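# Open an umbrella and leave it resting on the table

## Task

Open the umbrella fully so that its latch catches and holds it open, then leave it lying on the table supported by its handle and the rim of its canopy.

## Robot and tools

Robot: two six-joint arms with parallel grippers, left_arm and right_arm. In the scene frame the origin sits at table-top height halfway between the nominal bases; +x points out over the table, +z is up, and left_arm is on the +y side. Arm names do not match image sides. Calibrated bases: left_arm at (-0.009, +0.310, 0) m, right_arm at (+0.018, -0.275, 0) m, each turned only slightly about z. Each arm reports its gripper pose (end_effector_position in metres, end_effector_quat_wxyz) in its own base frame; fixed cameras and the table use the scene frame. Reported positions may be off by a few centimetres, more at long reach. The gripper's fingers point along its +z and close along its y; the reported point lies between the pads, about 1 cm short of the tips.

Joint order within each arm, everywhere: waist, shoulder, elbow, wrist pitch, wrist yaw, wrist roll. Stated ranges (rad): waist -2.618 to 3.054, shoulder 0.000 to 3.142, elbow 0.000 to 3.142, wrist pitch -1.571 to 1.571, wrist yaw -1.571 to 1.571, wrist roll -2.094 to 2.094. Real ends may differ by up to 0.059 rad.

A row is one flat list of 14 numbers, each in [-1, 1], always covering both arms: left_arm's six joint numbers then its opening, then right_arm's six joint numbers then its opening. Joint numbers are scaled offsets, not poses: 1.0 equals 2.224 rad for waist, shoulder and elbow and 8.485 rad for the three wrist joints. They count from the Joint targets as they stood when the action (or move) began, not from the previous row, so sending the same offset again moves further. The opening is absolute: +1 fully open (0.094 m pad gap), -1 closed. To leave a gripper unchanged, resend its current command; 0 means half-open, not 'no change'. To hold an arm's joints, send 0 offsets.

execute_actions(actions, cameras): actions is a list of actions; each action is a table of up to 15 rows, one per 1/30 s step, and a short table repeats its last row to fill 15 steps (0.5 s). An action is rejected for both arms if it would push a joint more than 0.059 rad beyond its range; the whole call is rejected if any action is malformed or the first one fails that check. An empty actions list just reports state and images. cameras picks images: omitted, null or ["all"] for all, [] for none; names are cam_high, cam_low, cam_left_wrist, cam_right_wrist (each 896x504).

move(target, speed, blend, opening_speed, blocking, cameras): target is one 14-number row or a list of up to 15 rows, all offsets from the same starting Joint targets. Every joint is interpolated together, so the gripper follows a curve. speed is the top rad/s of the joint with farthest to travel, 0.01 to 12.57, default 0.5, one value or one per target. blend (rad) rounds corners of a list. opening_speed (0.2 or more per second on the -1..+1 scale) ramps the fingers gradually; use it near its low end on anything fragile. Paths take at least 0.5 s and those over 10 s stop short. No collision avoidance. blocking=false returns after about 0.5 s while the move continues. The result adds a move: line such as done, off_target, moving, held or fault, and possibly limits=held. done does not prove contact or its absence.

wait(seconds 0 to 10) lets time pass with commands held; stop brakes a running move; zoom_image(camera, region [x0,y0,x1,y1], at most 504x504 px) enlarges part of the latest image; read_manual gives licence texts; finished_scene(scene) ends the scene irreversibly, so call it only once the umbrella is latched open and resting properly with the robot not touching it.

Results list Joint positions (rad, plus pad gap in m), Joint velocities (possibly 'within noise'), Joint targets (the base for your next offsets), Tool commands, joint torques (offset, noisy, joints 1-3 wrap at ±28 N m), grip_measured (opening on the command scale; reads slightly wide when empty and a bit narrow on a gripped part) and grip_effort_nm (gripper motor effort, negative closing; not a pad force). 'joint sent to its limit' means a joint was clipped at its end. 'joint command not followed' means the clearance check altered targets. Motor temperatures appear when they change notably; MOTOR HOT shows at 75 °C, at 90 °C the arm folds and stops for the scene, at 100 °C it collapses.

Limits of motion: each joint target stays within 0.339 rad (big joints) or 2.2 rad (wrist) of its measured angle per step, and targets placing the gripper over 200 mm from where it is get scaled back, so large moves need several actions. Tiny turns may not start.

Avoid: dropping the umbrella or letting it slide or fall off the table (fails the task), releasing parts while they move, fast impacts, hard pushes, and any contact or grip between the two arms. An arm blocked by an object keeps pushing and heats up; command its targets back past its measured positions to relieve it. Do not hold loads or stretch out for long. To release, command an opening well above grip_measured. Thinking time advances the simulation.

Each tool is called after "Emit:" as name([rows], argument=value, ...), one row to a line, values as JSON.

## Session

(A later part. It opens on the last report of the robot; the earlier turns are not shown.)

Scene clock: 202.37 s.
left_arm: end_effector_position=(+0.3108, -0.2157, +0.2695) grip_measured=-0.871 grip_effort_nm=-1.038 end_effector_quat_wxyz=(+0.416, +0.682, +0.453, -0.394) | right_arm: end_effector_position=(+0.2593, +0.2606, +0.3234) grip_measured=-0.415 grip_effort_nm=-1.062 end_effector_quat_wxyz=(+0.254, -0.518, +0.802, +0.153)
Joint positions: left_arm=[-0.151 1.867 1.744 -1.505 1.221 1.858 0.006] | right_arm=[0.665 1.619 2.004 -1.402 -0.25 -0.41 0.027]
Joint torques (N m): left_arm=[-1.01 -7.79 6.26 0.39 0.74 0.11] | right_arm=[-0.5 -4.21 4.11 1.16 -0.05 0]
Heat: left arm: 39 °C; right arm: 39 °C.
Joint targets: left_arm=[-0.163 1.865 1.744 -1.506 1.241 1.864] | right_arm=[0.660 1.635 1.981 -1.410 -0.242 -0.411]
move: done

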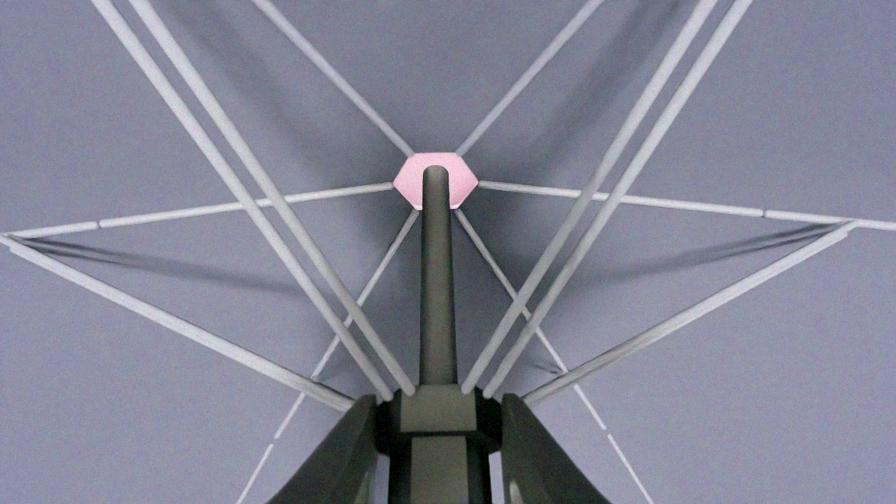

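Emit:
move([
  [0,0,0,0,0,0,0.1,0,0,0,0,0,0,-1],
  [0.06,0,0,0,0,0,0.1,0,0,0,0,0,0,-1],
], speed=0.3, opening_speed=0.6)

Scene clock: 210.33 s.
left_arm: end_effector_position=(+0.3354, -0.1761, +0.2694) grip_measured=+0.099 grip_effort_nm=0.071 end_effector_quat_wxyz=(+0.441, +0.655, +0.493, -0.367) | right_arm: end_effector_position=(+0.2592, +0.2605, +0.3178) grip_measured=-0.416 grip_effort_nm=-1.053 end_effector_quat_wxyz=(+0.244, -0.518, +0.805, +0.152)
Joint positions: left_arm=[-0.029 1.867 1.744 -1.501 1.22 1.859 0.052] | right_arm=[0.665 1.627 1.998 -1.409 -0.25 -0.41 0.027]
Joint torques (N m): left_arm=[-0.02 -7.8 6.23 0.35 0.75 0.1] | right_arm=[-0.46 -4.86 4.62 1.2 -0.03 0.02]
Heat: left arm: 39 °C; right arm: 38 °C.
Joint targets: left_arm=[-0.030 1.865 1.744 -1.506 1.241 1.864] | right_arm=[0.660 1.635 1.982 -1.411 -0.242 -0.411]
move: done

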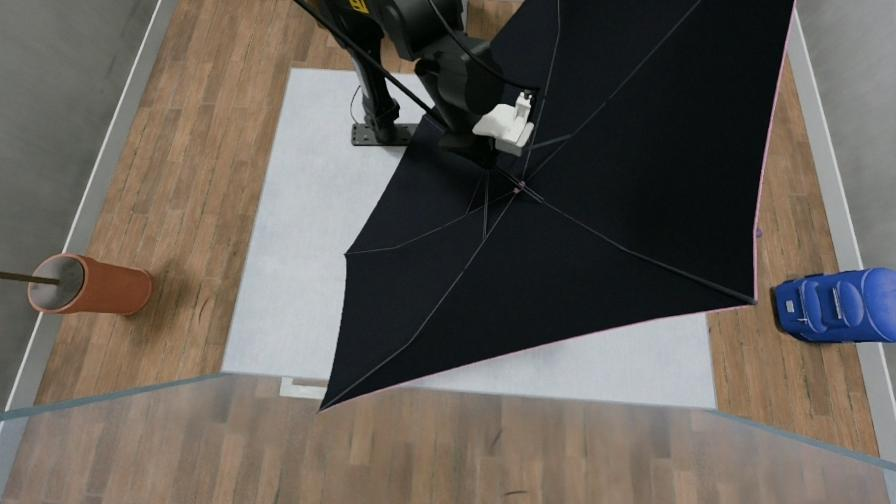

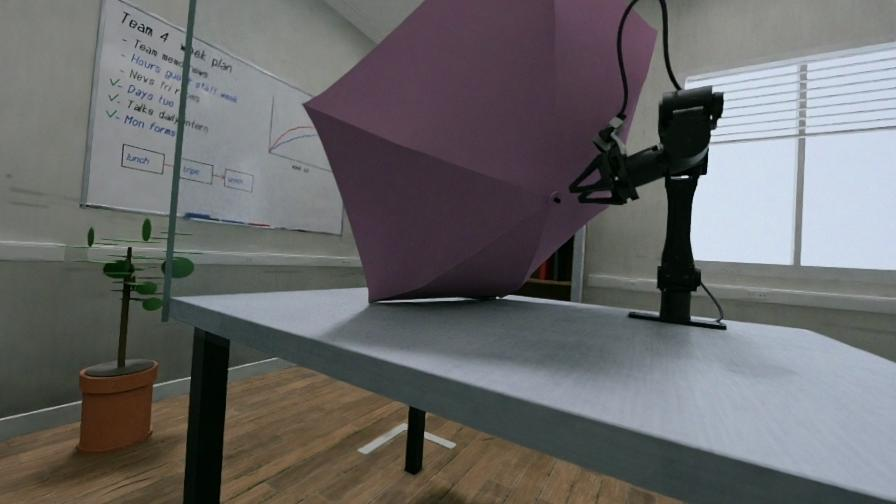

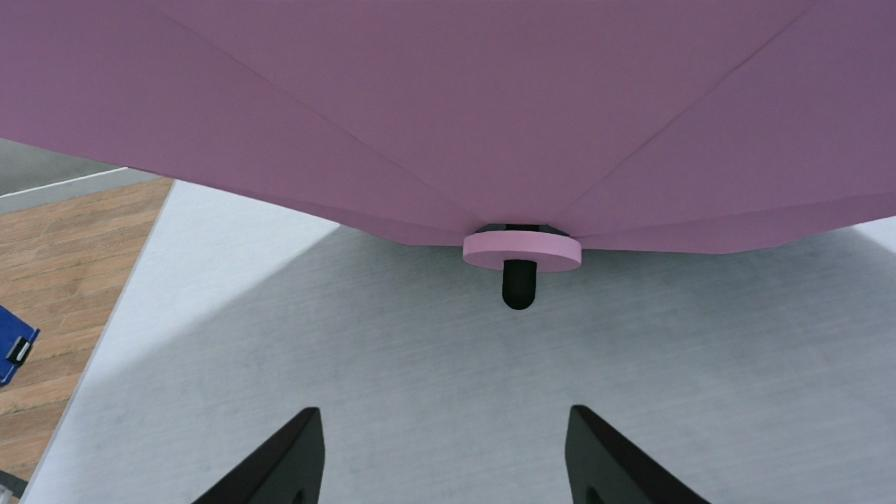

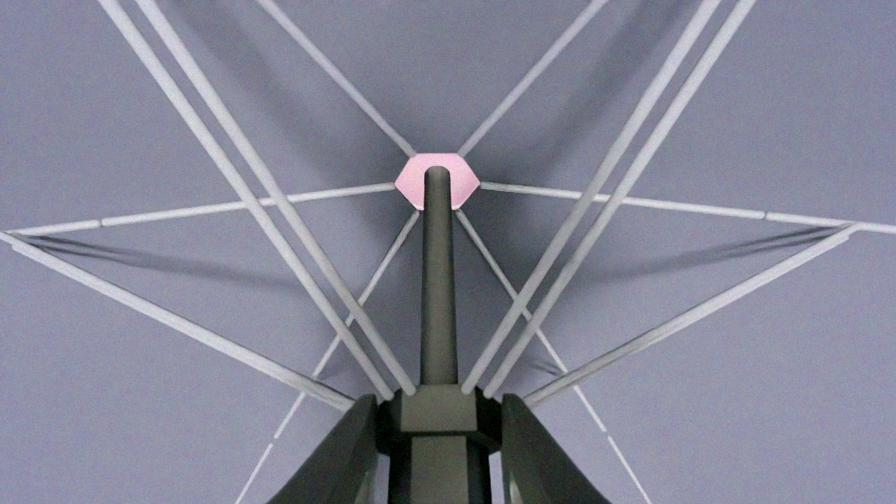

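Emit:
move(target=[0.2,-0.1,0,0,0,0,0.3,0,0,0,0,0,0,-1], speed=0.8)

Scene clock: 221.17 s.
left_arm: end_effector_position=(+0.3431, -0.0303, +0.3338) grip_measured=+0.299 grip_effort_nm=0.071 end_effector_quat_wxyz=(+0.546, +0.575, +0.582, -0.179) | right_arm: end_effector_position=(+0.2592, +0.2605, +0.3178) grip_measured=-0.416 grip_effort_nm=-1.067 end_effector_quat_wxyz=(+0.244, -0.518, +0.805, +0.152)
Joint positions: left_arm=[0.416 1.654 1.744 -1.499 1.22 1.861 0.061] | right_arm=[0.665 1.627 1.998 -1.409 -0.25 -0.41 0.027]
Joint torques (N m): left_arm=[-0.03 -6.86 6.24 0.68 0.74 0.08] | right_arm=[-0.46 -4.88 4.66 1.21 -0.06 0.01]
Heat: left arm: 39 °C; right arm: 38 °C.
Joint targets: left_arm=[0.415 1.642 1.744 -1.506 1.241 1.864] | right_arm=[0.660 1.635 1.982 -1.411 -0.242 -0.411]
move: done

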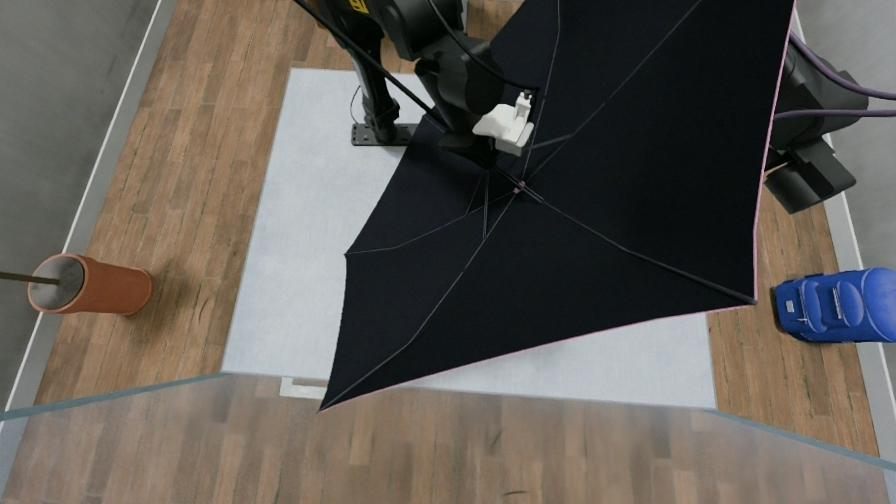

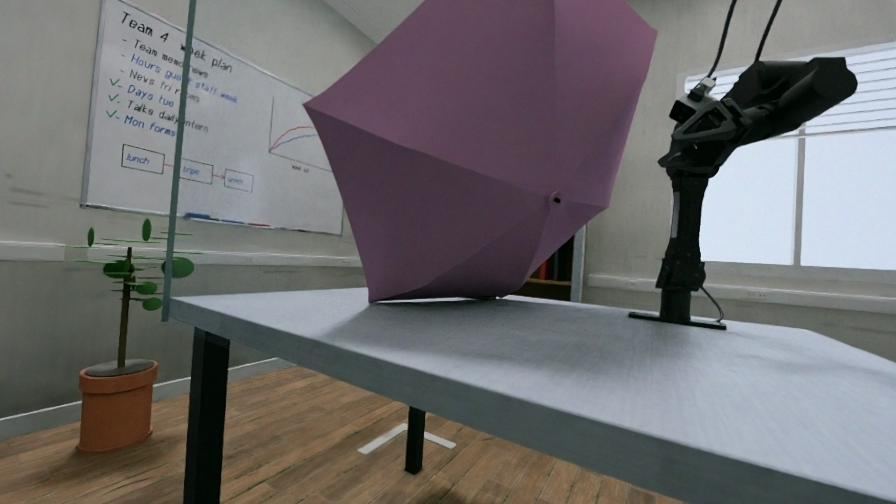

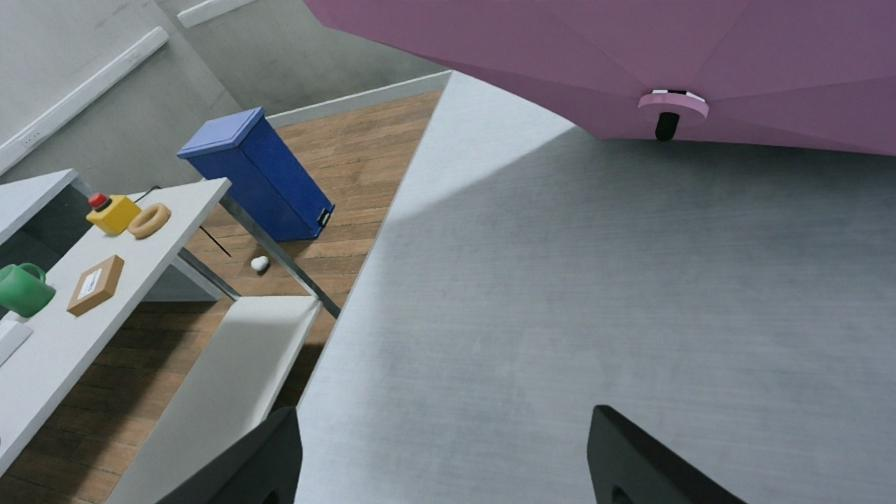

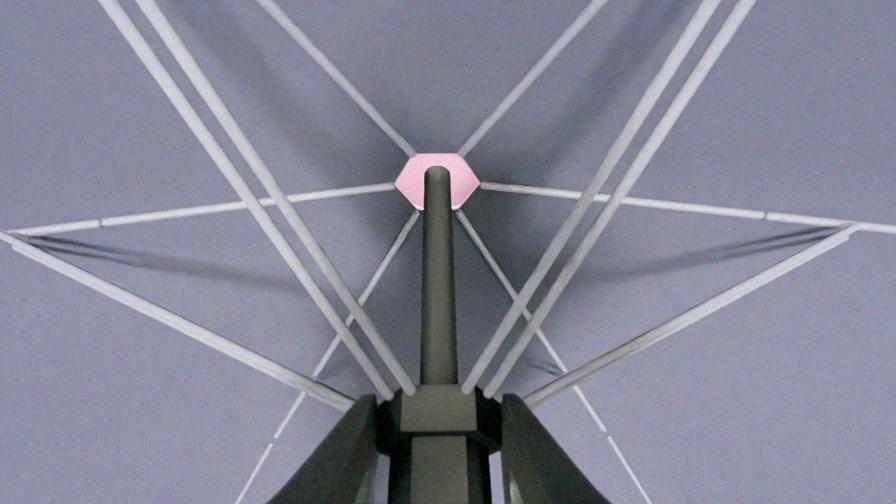

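Emit:
move(target=[0.3,-0.15,0,0,0,0,0.3,-0.0135,0.037,-0.044,0.0995,-0.0422,0.0209,-1], speed=0.5)

Emit:
move(target=[0,0,0,0,0,0,0.3,-0.0135,0.053,-0.264,0.1773,-0.053,0.0694,-1], speed=0.5)

Scene clock: 233.40 s.
left_arm: end_effector_position=(+0.2487, +0.1110, +0.4144) grip_measured=+0.299 grip_effort_nm=0.071 end_effector_quat_wxyz=(+0.572, +0.435, +0.680, +0.145) | right_arm: end_effector_position=(+0.3283, +0.3698, +0.4105) grip_measured=-0.977 grip_effort_nm=-1.057 end_effector_quat_wxyz=(+0.482, -0.486, +0.645, +0.340)
Joint positions: left_arm=[1.077 1.319 1.744 -1.496 1.219 1.862 0.061] | right_arm=[0.643 1.697 1.907 -0.582 -0.583 -0.244 0.001]
Joint torques (N m): left_arm=[0.51 -3.56 5.64 1.15 0.7 0.07] | right_arm=[-1.32 -5.45 5.07 1.9 -0.32 0.11]
Heat: left arm: 39 °C; right arm: 38 °C.
Joint targets: left_arm=[1.082 1.309 1.744 -1.506 1.241 1.864] | right_arm=[0.630 1.718 1.883 -0.566 -0.600 -0.233]
move: done

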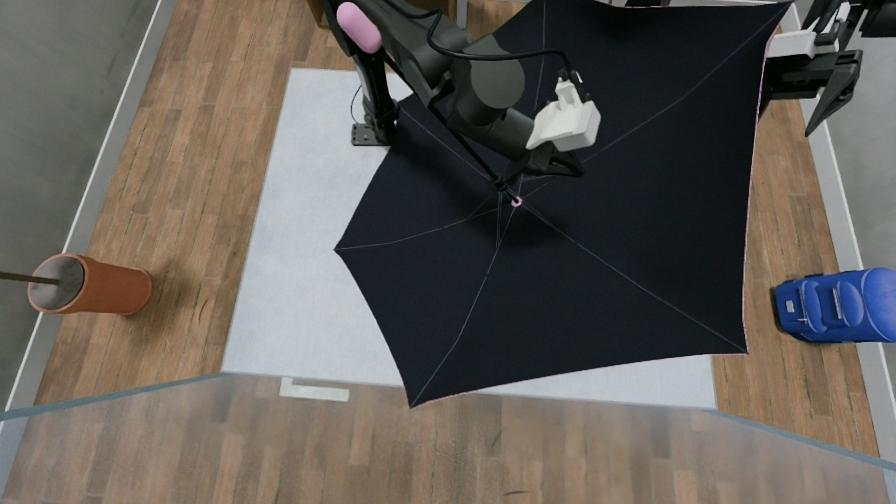

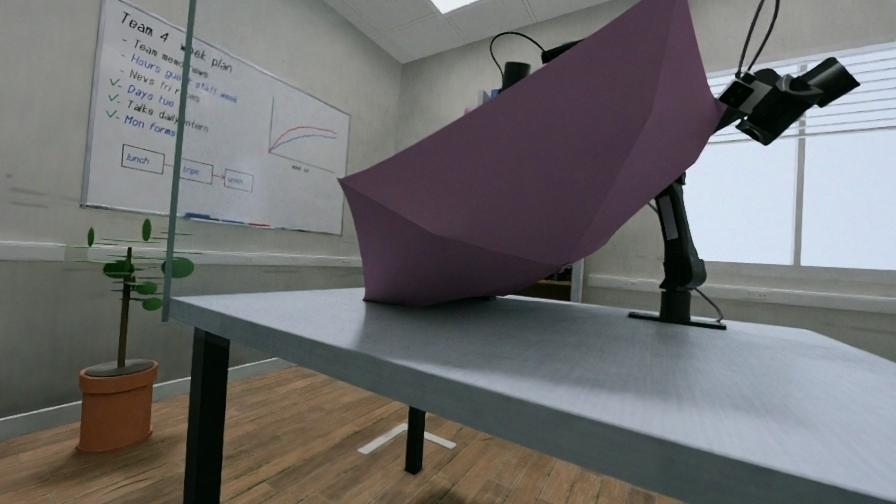

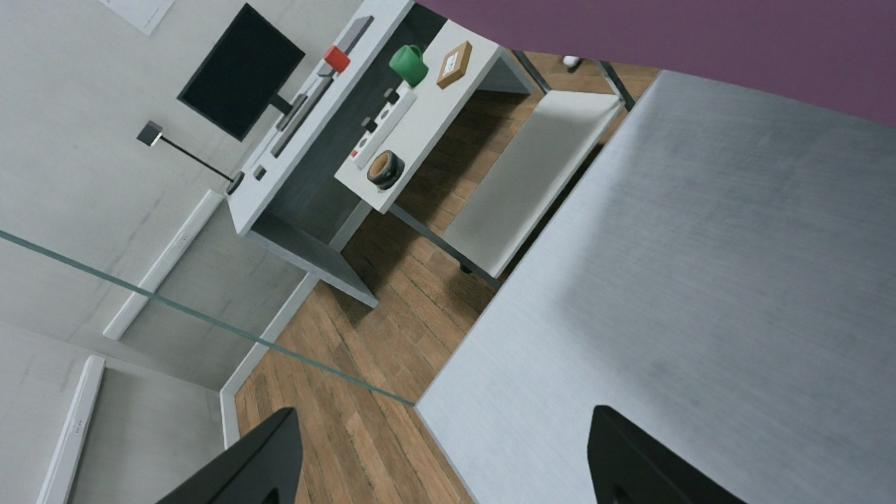

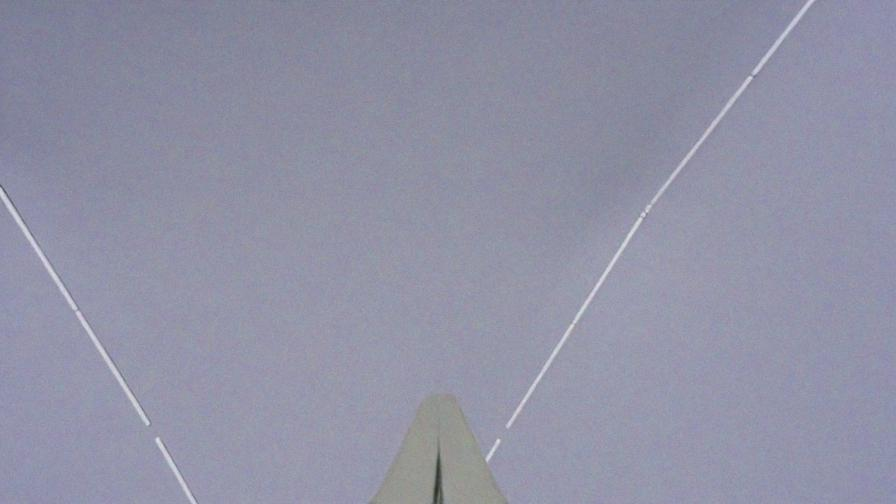

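Scene clock: 237.17 s.
left_arm: end_effector_position=(+0.2487, +0.1110, +0.4144) grip_measured=+0.299 grip_effort_nm=0.066 end_effector_quat_wxyz=(+0.572, +0.435, +0.680, +0.146) | right_arm: end_effector_position=(+0.2687, +0.3948, +0.4363) grip_measured=-0.977 grip_effort_nm=-1.067 end_effector_quat_wxyz=(+0.556, -0.495, +0.347, +0.571)
Joint positions: left_arm=[1.077 1.319 1.744 -1.496 1.219 1.863 0.061] | right_arm=[0.643 1.747 1.394 0.922 -1.045 0.344 0.001]
Joint torques (N m): left_arm=[0.53 -3.55 5.65 1.15 0.69 0.06] | right_arm=[-4.25 -0.85 -1.14 1.36 0.24 0.13]
Heat: left arm: 39 °C; right arm: 39 °C.
Joint targets: left_arm=[1.082 1.309 1.744 -1.506 1.241 1.864] | right_arm=[0.600 1.835 1.296 0.938 -1.050 0.356]
move: off_target (right_arm); right_arm: the elbow is farthest, 0.098 rad from its target

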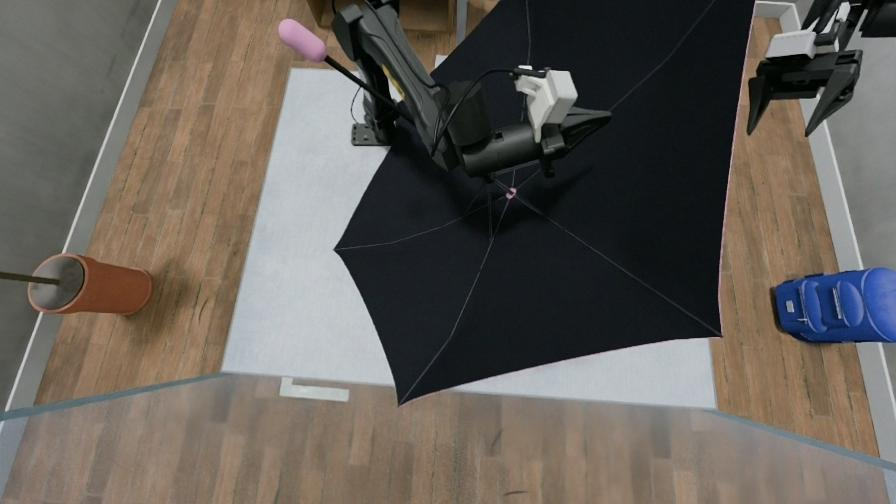

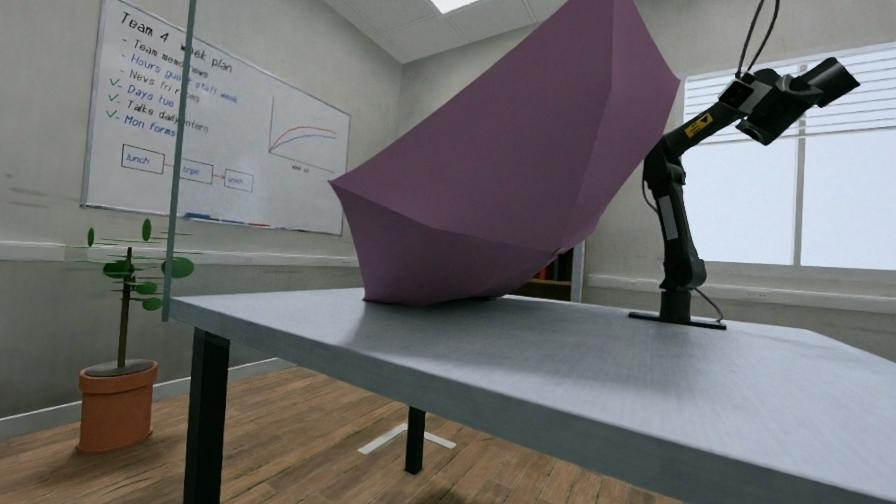

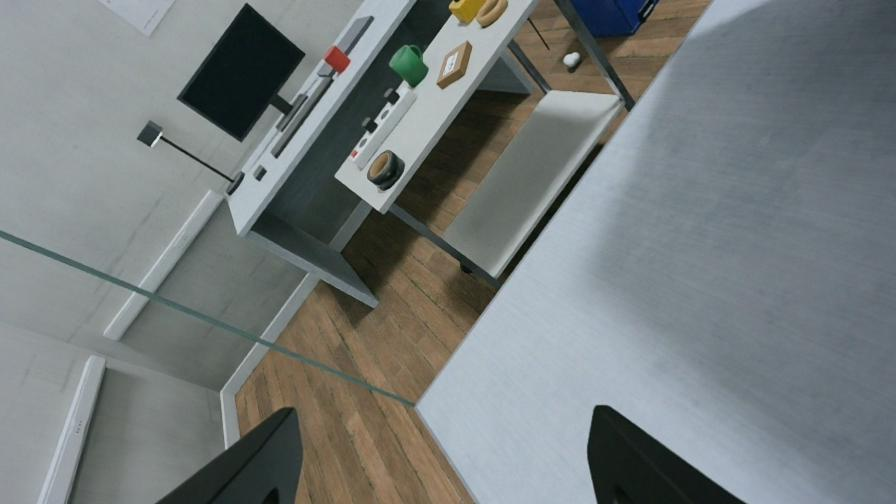

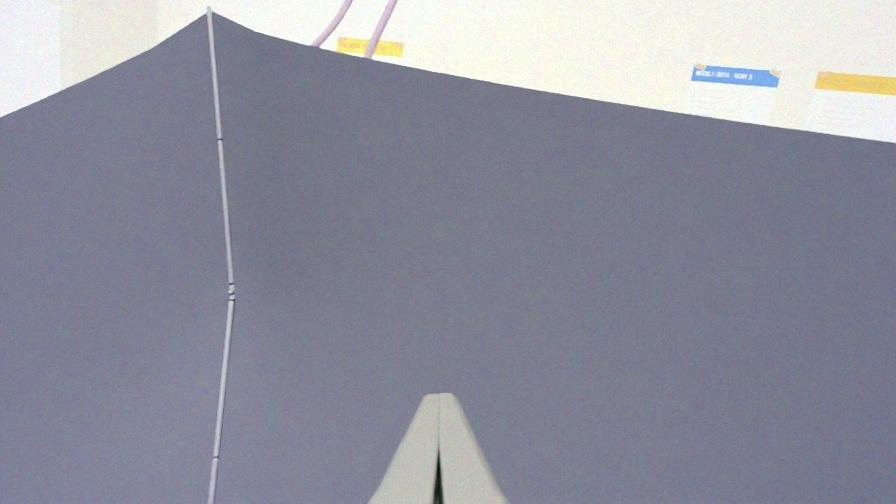

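Emit:
move(target=[0,0,0,0,0,0,0.3,0.0135,-0.13,0.264,-0.1773,0.053,-0.0694,-1], speed=0.5)

Emit:
move(target=[0,0,0,0,0,0,0.3,0.0135,0,0.044,-0.0995,0.0422,-0.0209,0.1], speed=0.5)

Scene clock: 245.70 s.
left_arm: end_effector_position=(+0.2487, +0.1110, +0.4144) grip_measured=+0.299 grip_effort_nm=0.066 end_effector_quat_wxyz=(+0.572, +0.435, +0.680, +0.146) | right_arm: end_effector_position=(+0.3018, +0.3457, +0.4519) grip_measured=-0.977 grip_effort_nm=-1.057 end_effector_quat_wxyz=(+0.520, -0.478, +0.615, +0.350)
Joint positions: left_arm=[1.077 1.319 1.744 -1.496 1.219 1.863 0.061] | right_arm=[0.627 1.57 1.853 -0.548 -0.609 -0.223 0.001]
Joint torques (N m): left_arm=[0.51 -3.54 5.67 1.15 0.7 0.06] | right_arm=[0.31 -7.61 9.58 1.62 0.01 -0.09]
Heat: left arm: 39 °C; right arm: 39 °C.
Joint targets: left_arm=[1.082 1.309 1.744 -1.506 1.241 1.864] | right_arm=[0.630 1.546 1.883 -0.566 -0.600 -0.233]
move: done

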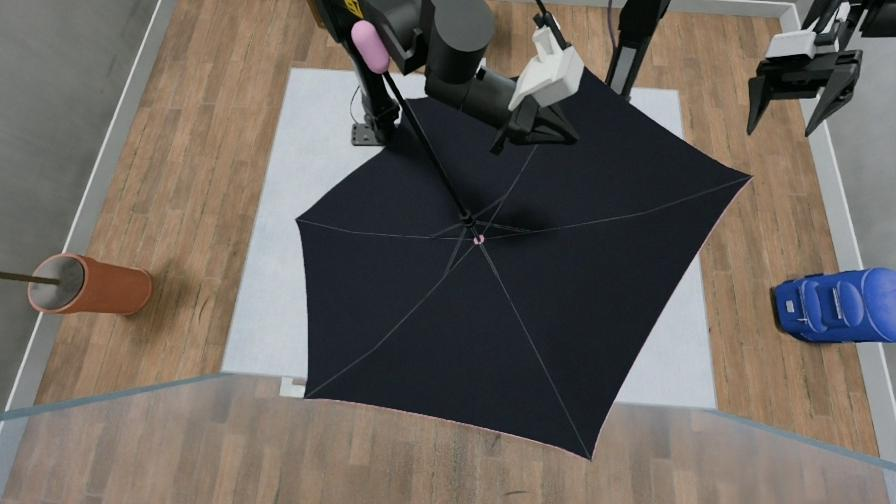

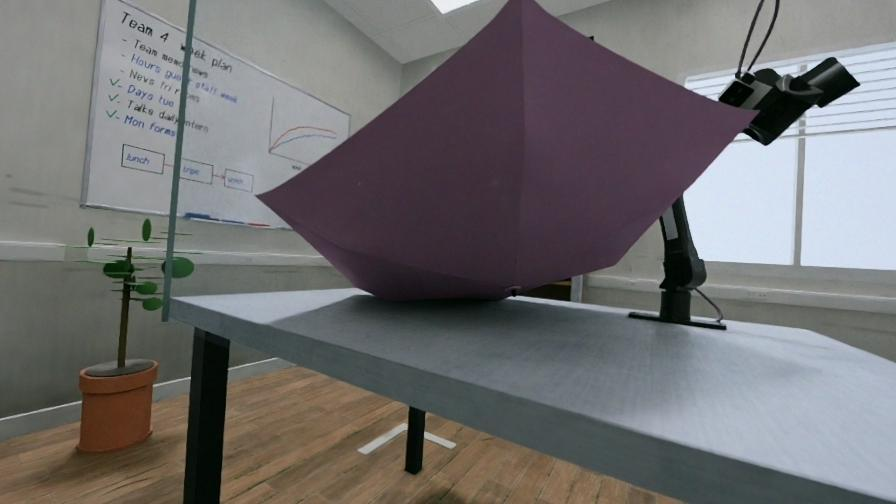

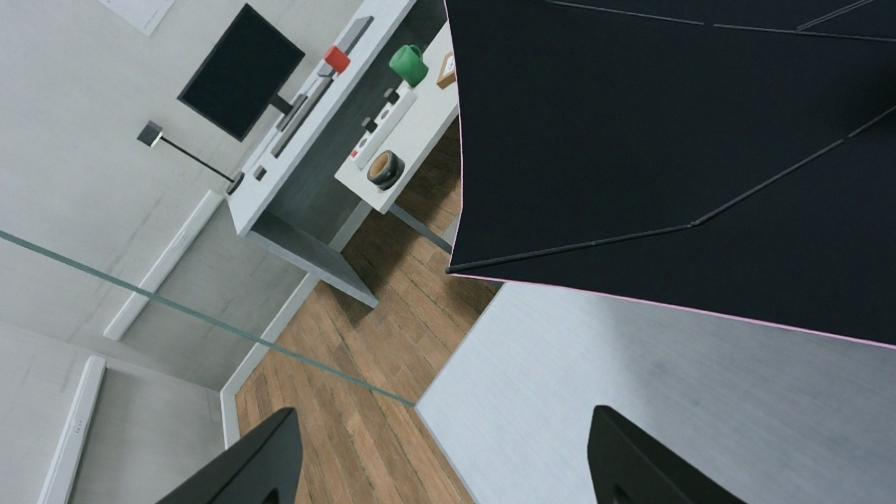

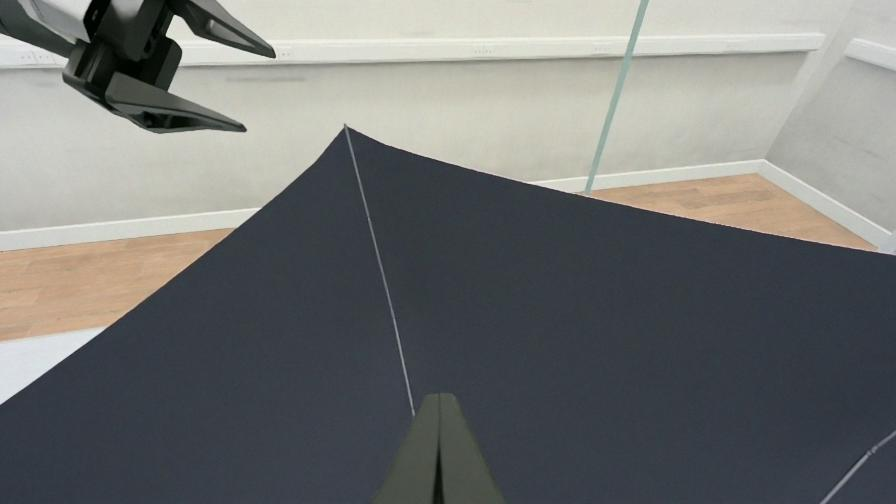

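Scene clock: 248.13 s.
left_arm: end_effector_position=(+0.2487, +0.1110, +0.4144) grip_measured=+0.299 grip_effort_nm=0.071 end_effector_quat_wxyz=(+0.572, +0.435, +0.680, +0.146) | right_arm: end_effector_position=(+0.2528, +0.2509, +0.3231) grip_measured=+0.098 grip_effort_nm=0.085 end_effector_quat_wxyz=(+0.256, -0.510, +0.807, +0.153)
Joint positions: left_arm=[1.077 1.319 1.744 -1.496 1.219 1.863 0.061] | right_arm=[0.655 1.57 1.95 -1.394 -0.249 -0.4 0.052]
Joint torques (N m): left_arm=[0.53 -3.56 5.65 1.15 0.7 0.06] | right_arm=[0.51 -6.9 8.83 1.13 -0.05 -0.07]
Heat: left arm: 39 °C; right arm: 39 °C.
Joint targets: left_arm=[1.082 1.309 1.744 -1.506 1.241 1.864] | right_arm=[0.660 1.546 1.982 -1.410 -0.242 -0.411]
move: done

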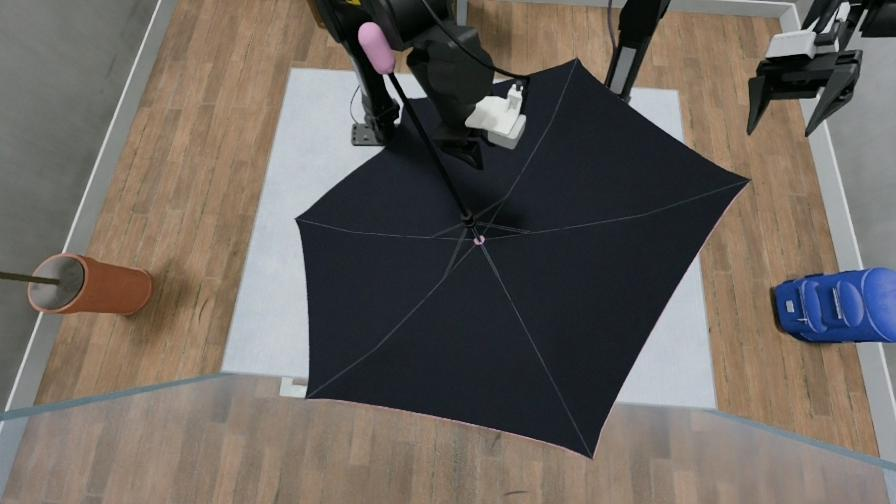

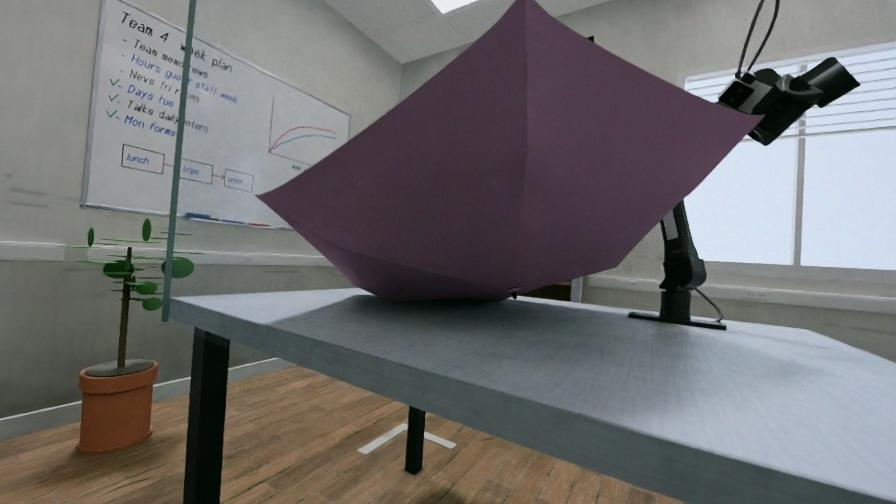

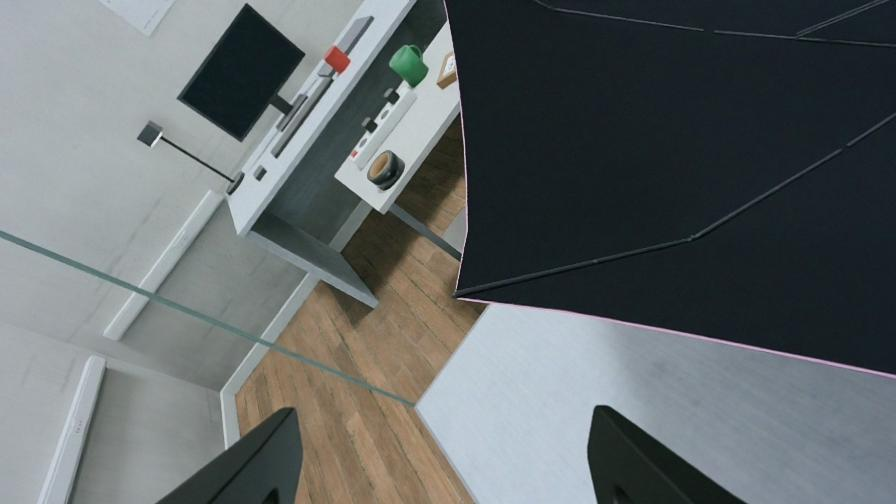

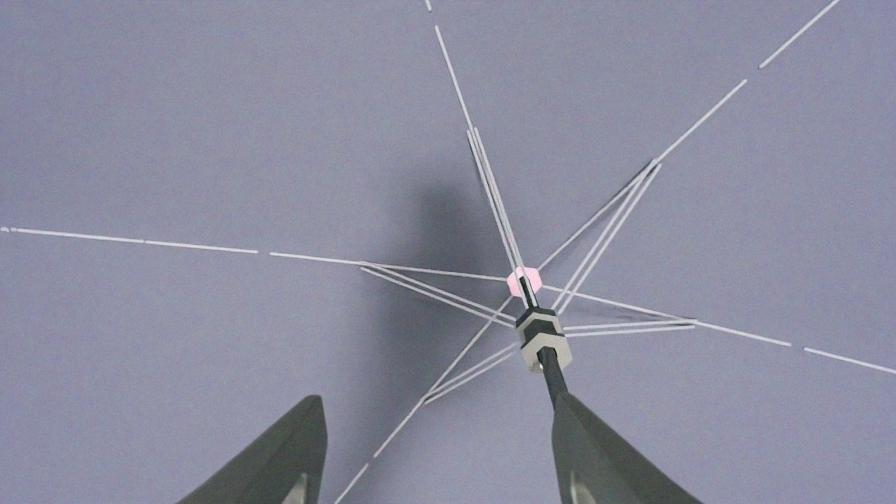

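Emit:
move(target=[0,0,0,0,0,0,0.3,0,0.063,0.034,-0.0177,0.025,0.0484,0.8], speed=0.4)

Scene clock: 289.40 s.
left_arm: end_effector_position=(+0.2487, +0.1110, +0.4144) grip_measured=+0.299 grip_effort_nm=0.061 end_effector_quat_wxyz=(+0.572, +0.435, +0.680, +0.146) | right_arm: end_effector_position=(+0.2798, +0.2273, +0.2982) grip_measured=+0.798 grip_effort_nm=0.090 end_effector_quat_wxyz=(+0.198, -0.329, +0.919, +0.089)
Joint positions: left_arm=[1.077 1.319 1.744 -1.496 1.219 1.863 0.061] | right_arm=[0.657 1.675 2.033 -1.494 -0.045 -0.021 0.084]
Joint torques (N m): left_arm=[0.51 -3.54 5.7 1.15 0.7 0.06] | right_arm=[0.32 -4.97 8.05 0.49 0.16 0.22]
Heat: left arm: 39 °C; right arm: 38 °C.
Joint targets: left_arm=[1.082 1.309 1.744 -1.506 1.241 1.864] | right_arm=[0.660 1.686 2.057 -1.561 -0.030 0.000]
move: off_target (right_arm); right_arm: the wrist pitch is farthest, 0.066 rad from its target

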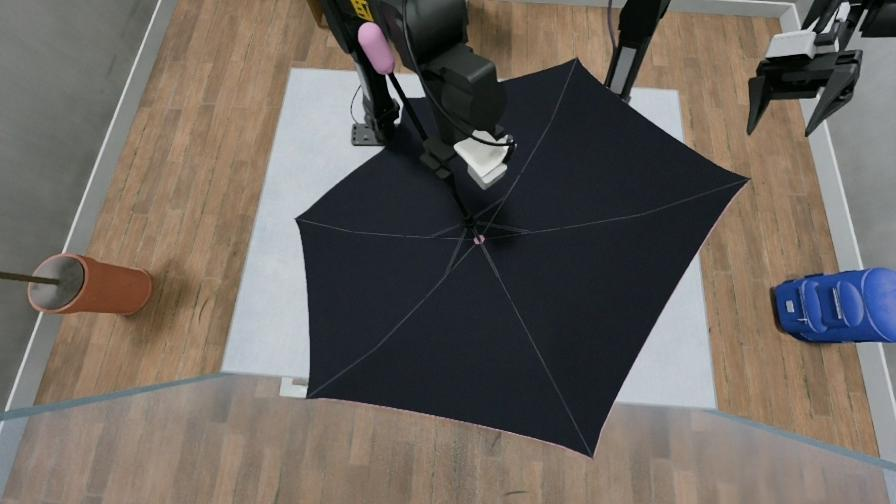

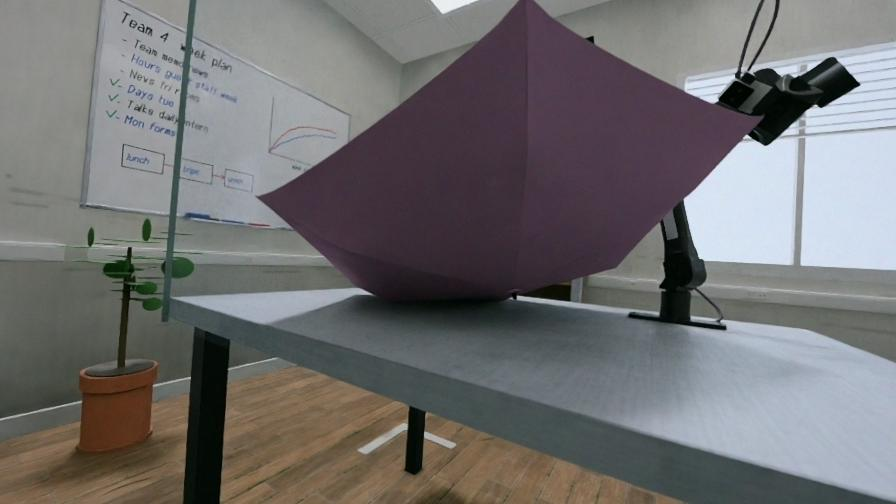

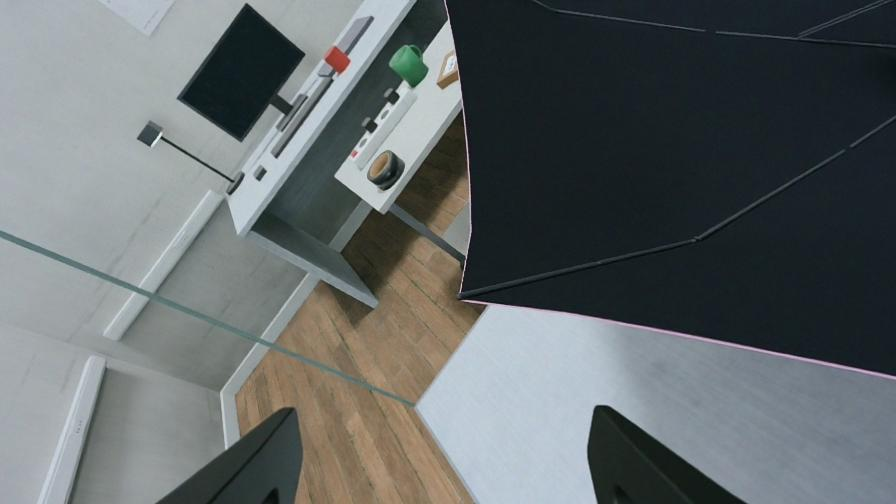

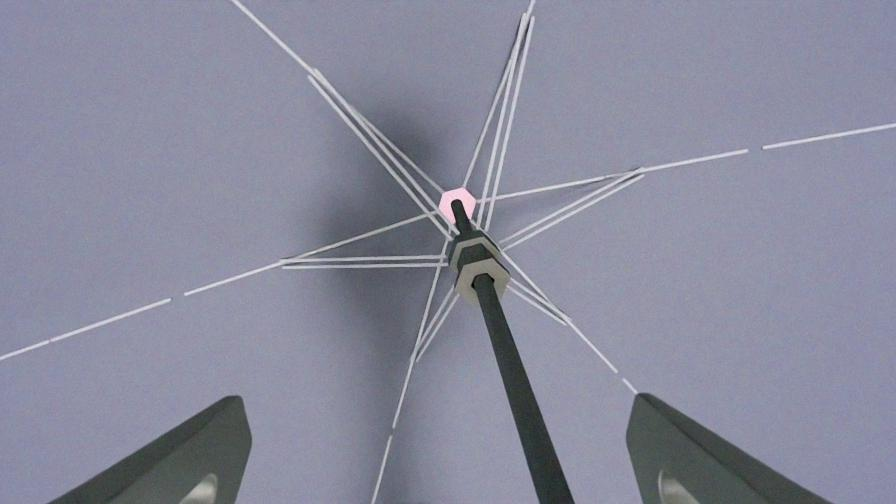

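Emit:
move(target=[0,0,0,0,0,0,0.3,-0.022,-0.0166,-0.132,0.0264,0,-0.0354,0.8], speed=0.3)

Scene clock: 294.73 s.
left_arm: end_effector_position=(+0.2487, +0.1110, +0.4144) grip_measured=+0.299 grip_effort_nm=0.071 end_effector_quat_wxyz=(+0.572, +0.435, +0.680, +0.146) | right_arm: end_effector_position=(+0.3031, +0.2299, +0.2403) grip_measured=+0.798 grip_effort_nm=0.071 end_effector_quat_wxyz=(+0.192, -0.438, +0.877, +0.054)
Joint positions: left_arm=[1.077 1.319 1.744 -1.496 1.219 1.863 0.061] | right_arm=[0.626 1.675 1.79 -1.287 -0.044 -0.292 0.084]
Joint torques (N m): left_arm=[0.5 -3.54 5.67 1.15 0.7 0.05] | right_arm=[-1.44 -8.36 4.29 0.59 0.15 -0.06]
Heat: left arm: 39 °C; right arm: 38 °C.
Joint targets: left_arm=[1.082 1.309 1.744 -1.506 1.241 1.864] | right_arm=[0.611 1.649 1.763 -1.336 -0.030 -0.300]
move: off_target (right_arm); right_arm: the wrist pitch is farthest, 0.050 rad from its target

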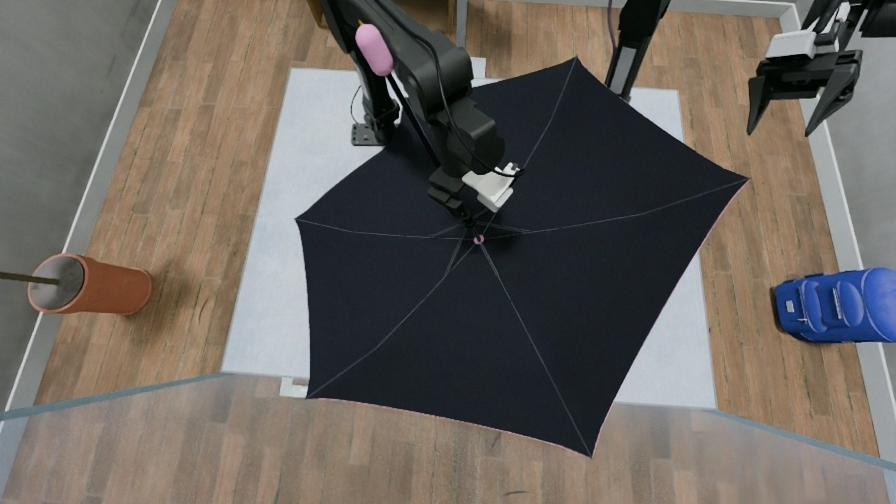

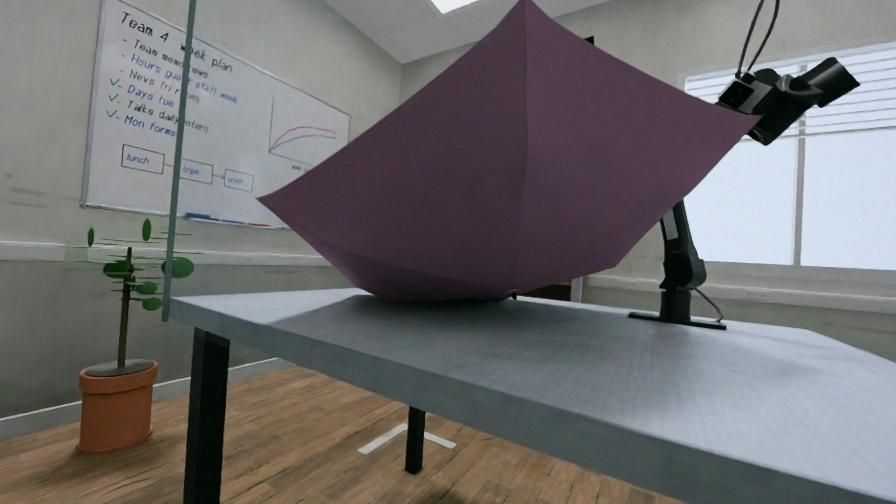

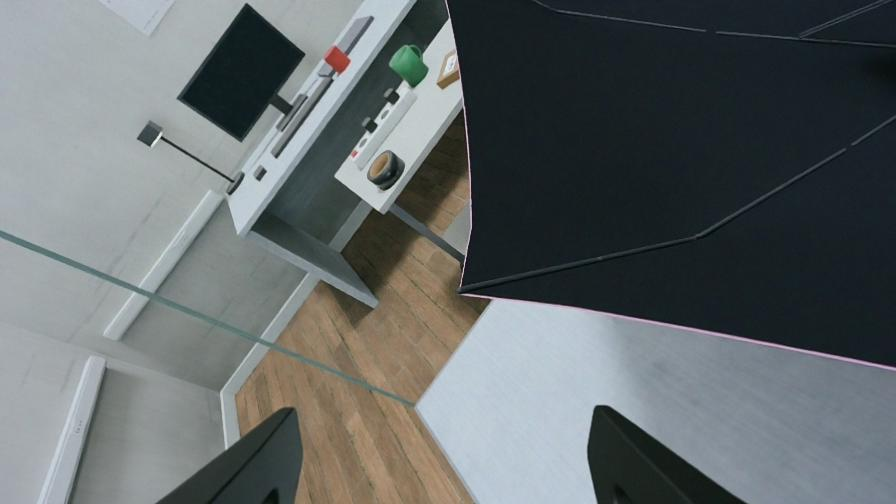

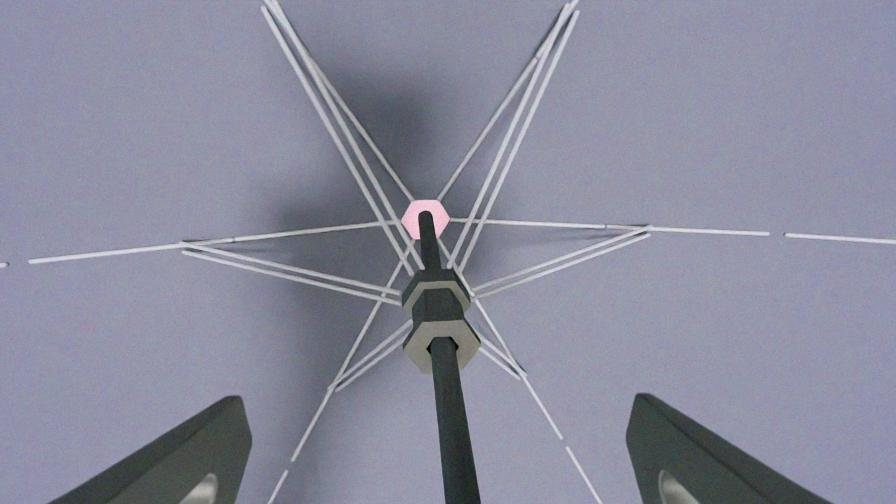

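Emit:
move(target=[0,0,0,0,0,0,0.3,0,0.05,-0.042,0.0243,0,0,0.8], speed=0.3, cameras=["cam_right_wrist"])

Scene clock: 298.70 s.
left_arm: end_effector_position=(+0.2487, +0.1110, +0.4144) grip_measured=+0.299 grip_effort_nm=0.066 end_effector_quat_wxyz=(+0.572, +0.435, +0.680, +0.146) | right_arm: end_effector_position=(+0.3237, +0.2429, +0.1944) grip_measured=+0.798 grip_effort_nm=0.081 end_effector_quat_wxyz=(+0.181, -0.438, +0.879, +0.051)
Joint positions: left_arm=[1.077 1.319 1.744 -1.496 1.219 1.863 0.061] | right_arm=[0.623 1.745 1.691 -1.141 -0.042 -0.294 0.084]
Joint torques (N m): left_arm=[0.53 -3.55 5.67 1.15 0.7 0.05] | right_arm=[-1.14 -5.96 5 1.09 0.12 -0.05]
Heat: left arm: 39 °C; right arm: 38 °C.
Joint targets: left_arm=[1.082 1.309 1.744 -1.506 1.241 1.864] | right_arm=[0.611 1.761 1.670 -1.130 -0.030 -0.300]
move: done

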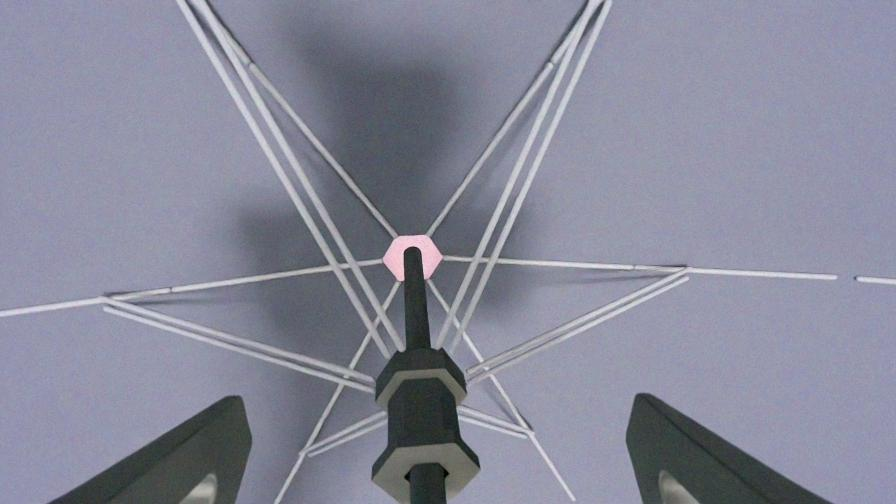

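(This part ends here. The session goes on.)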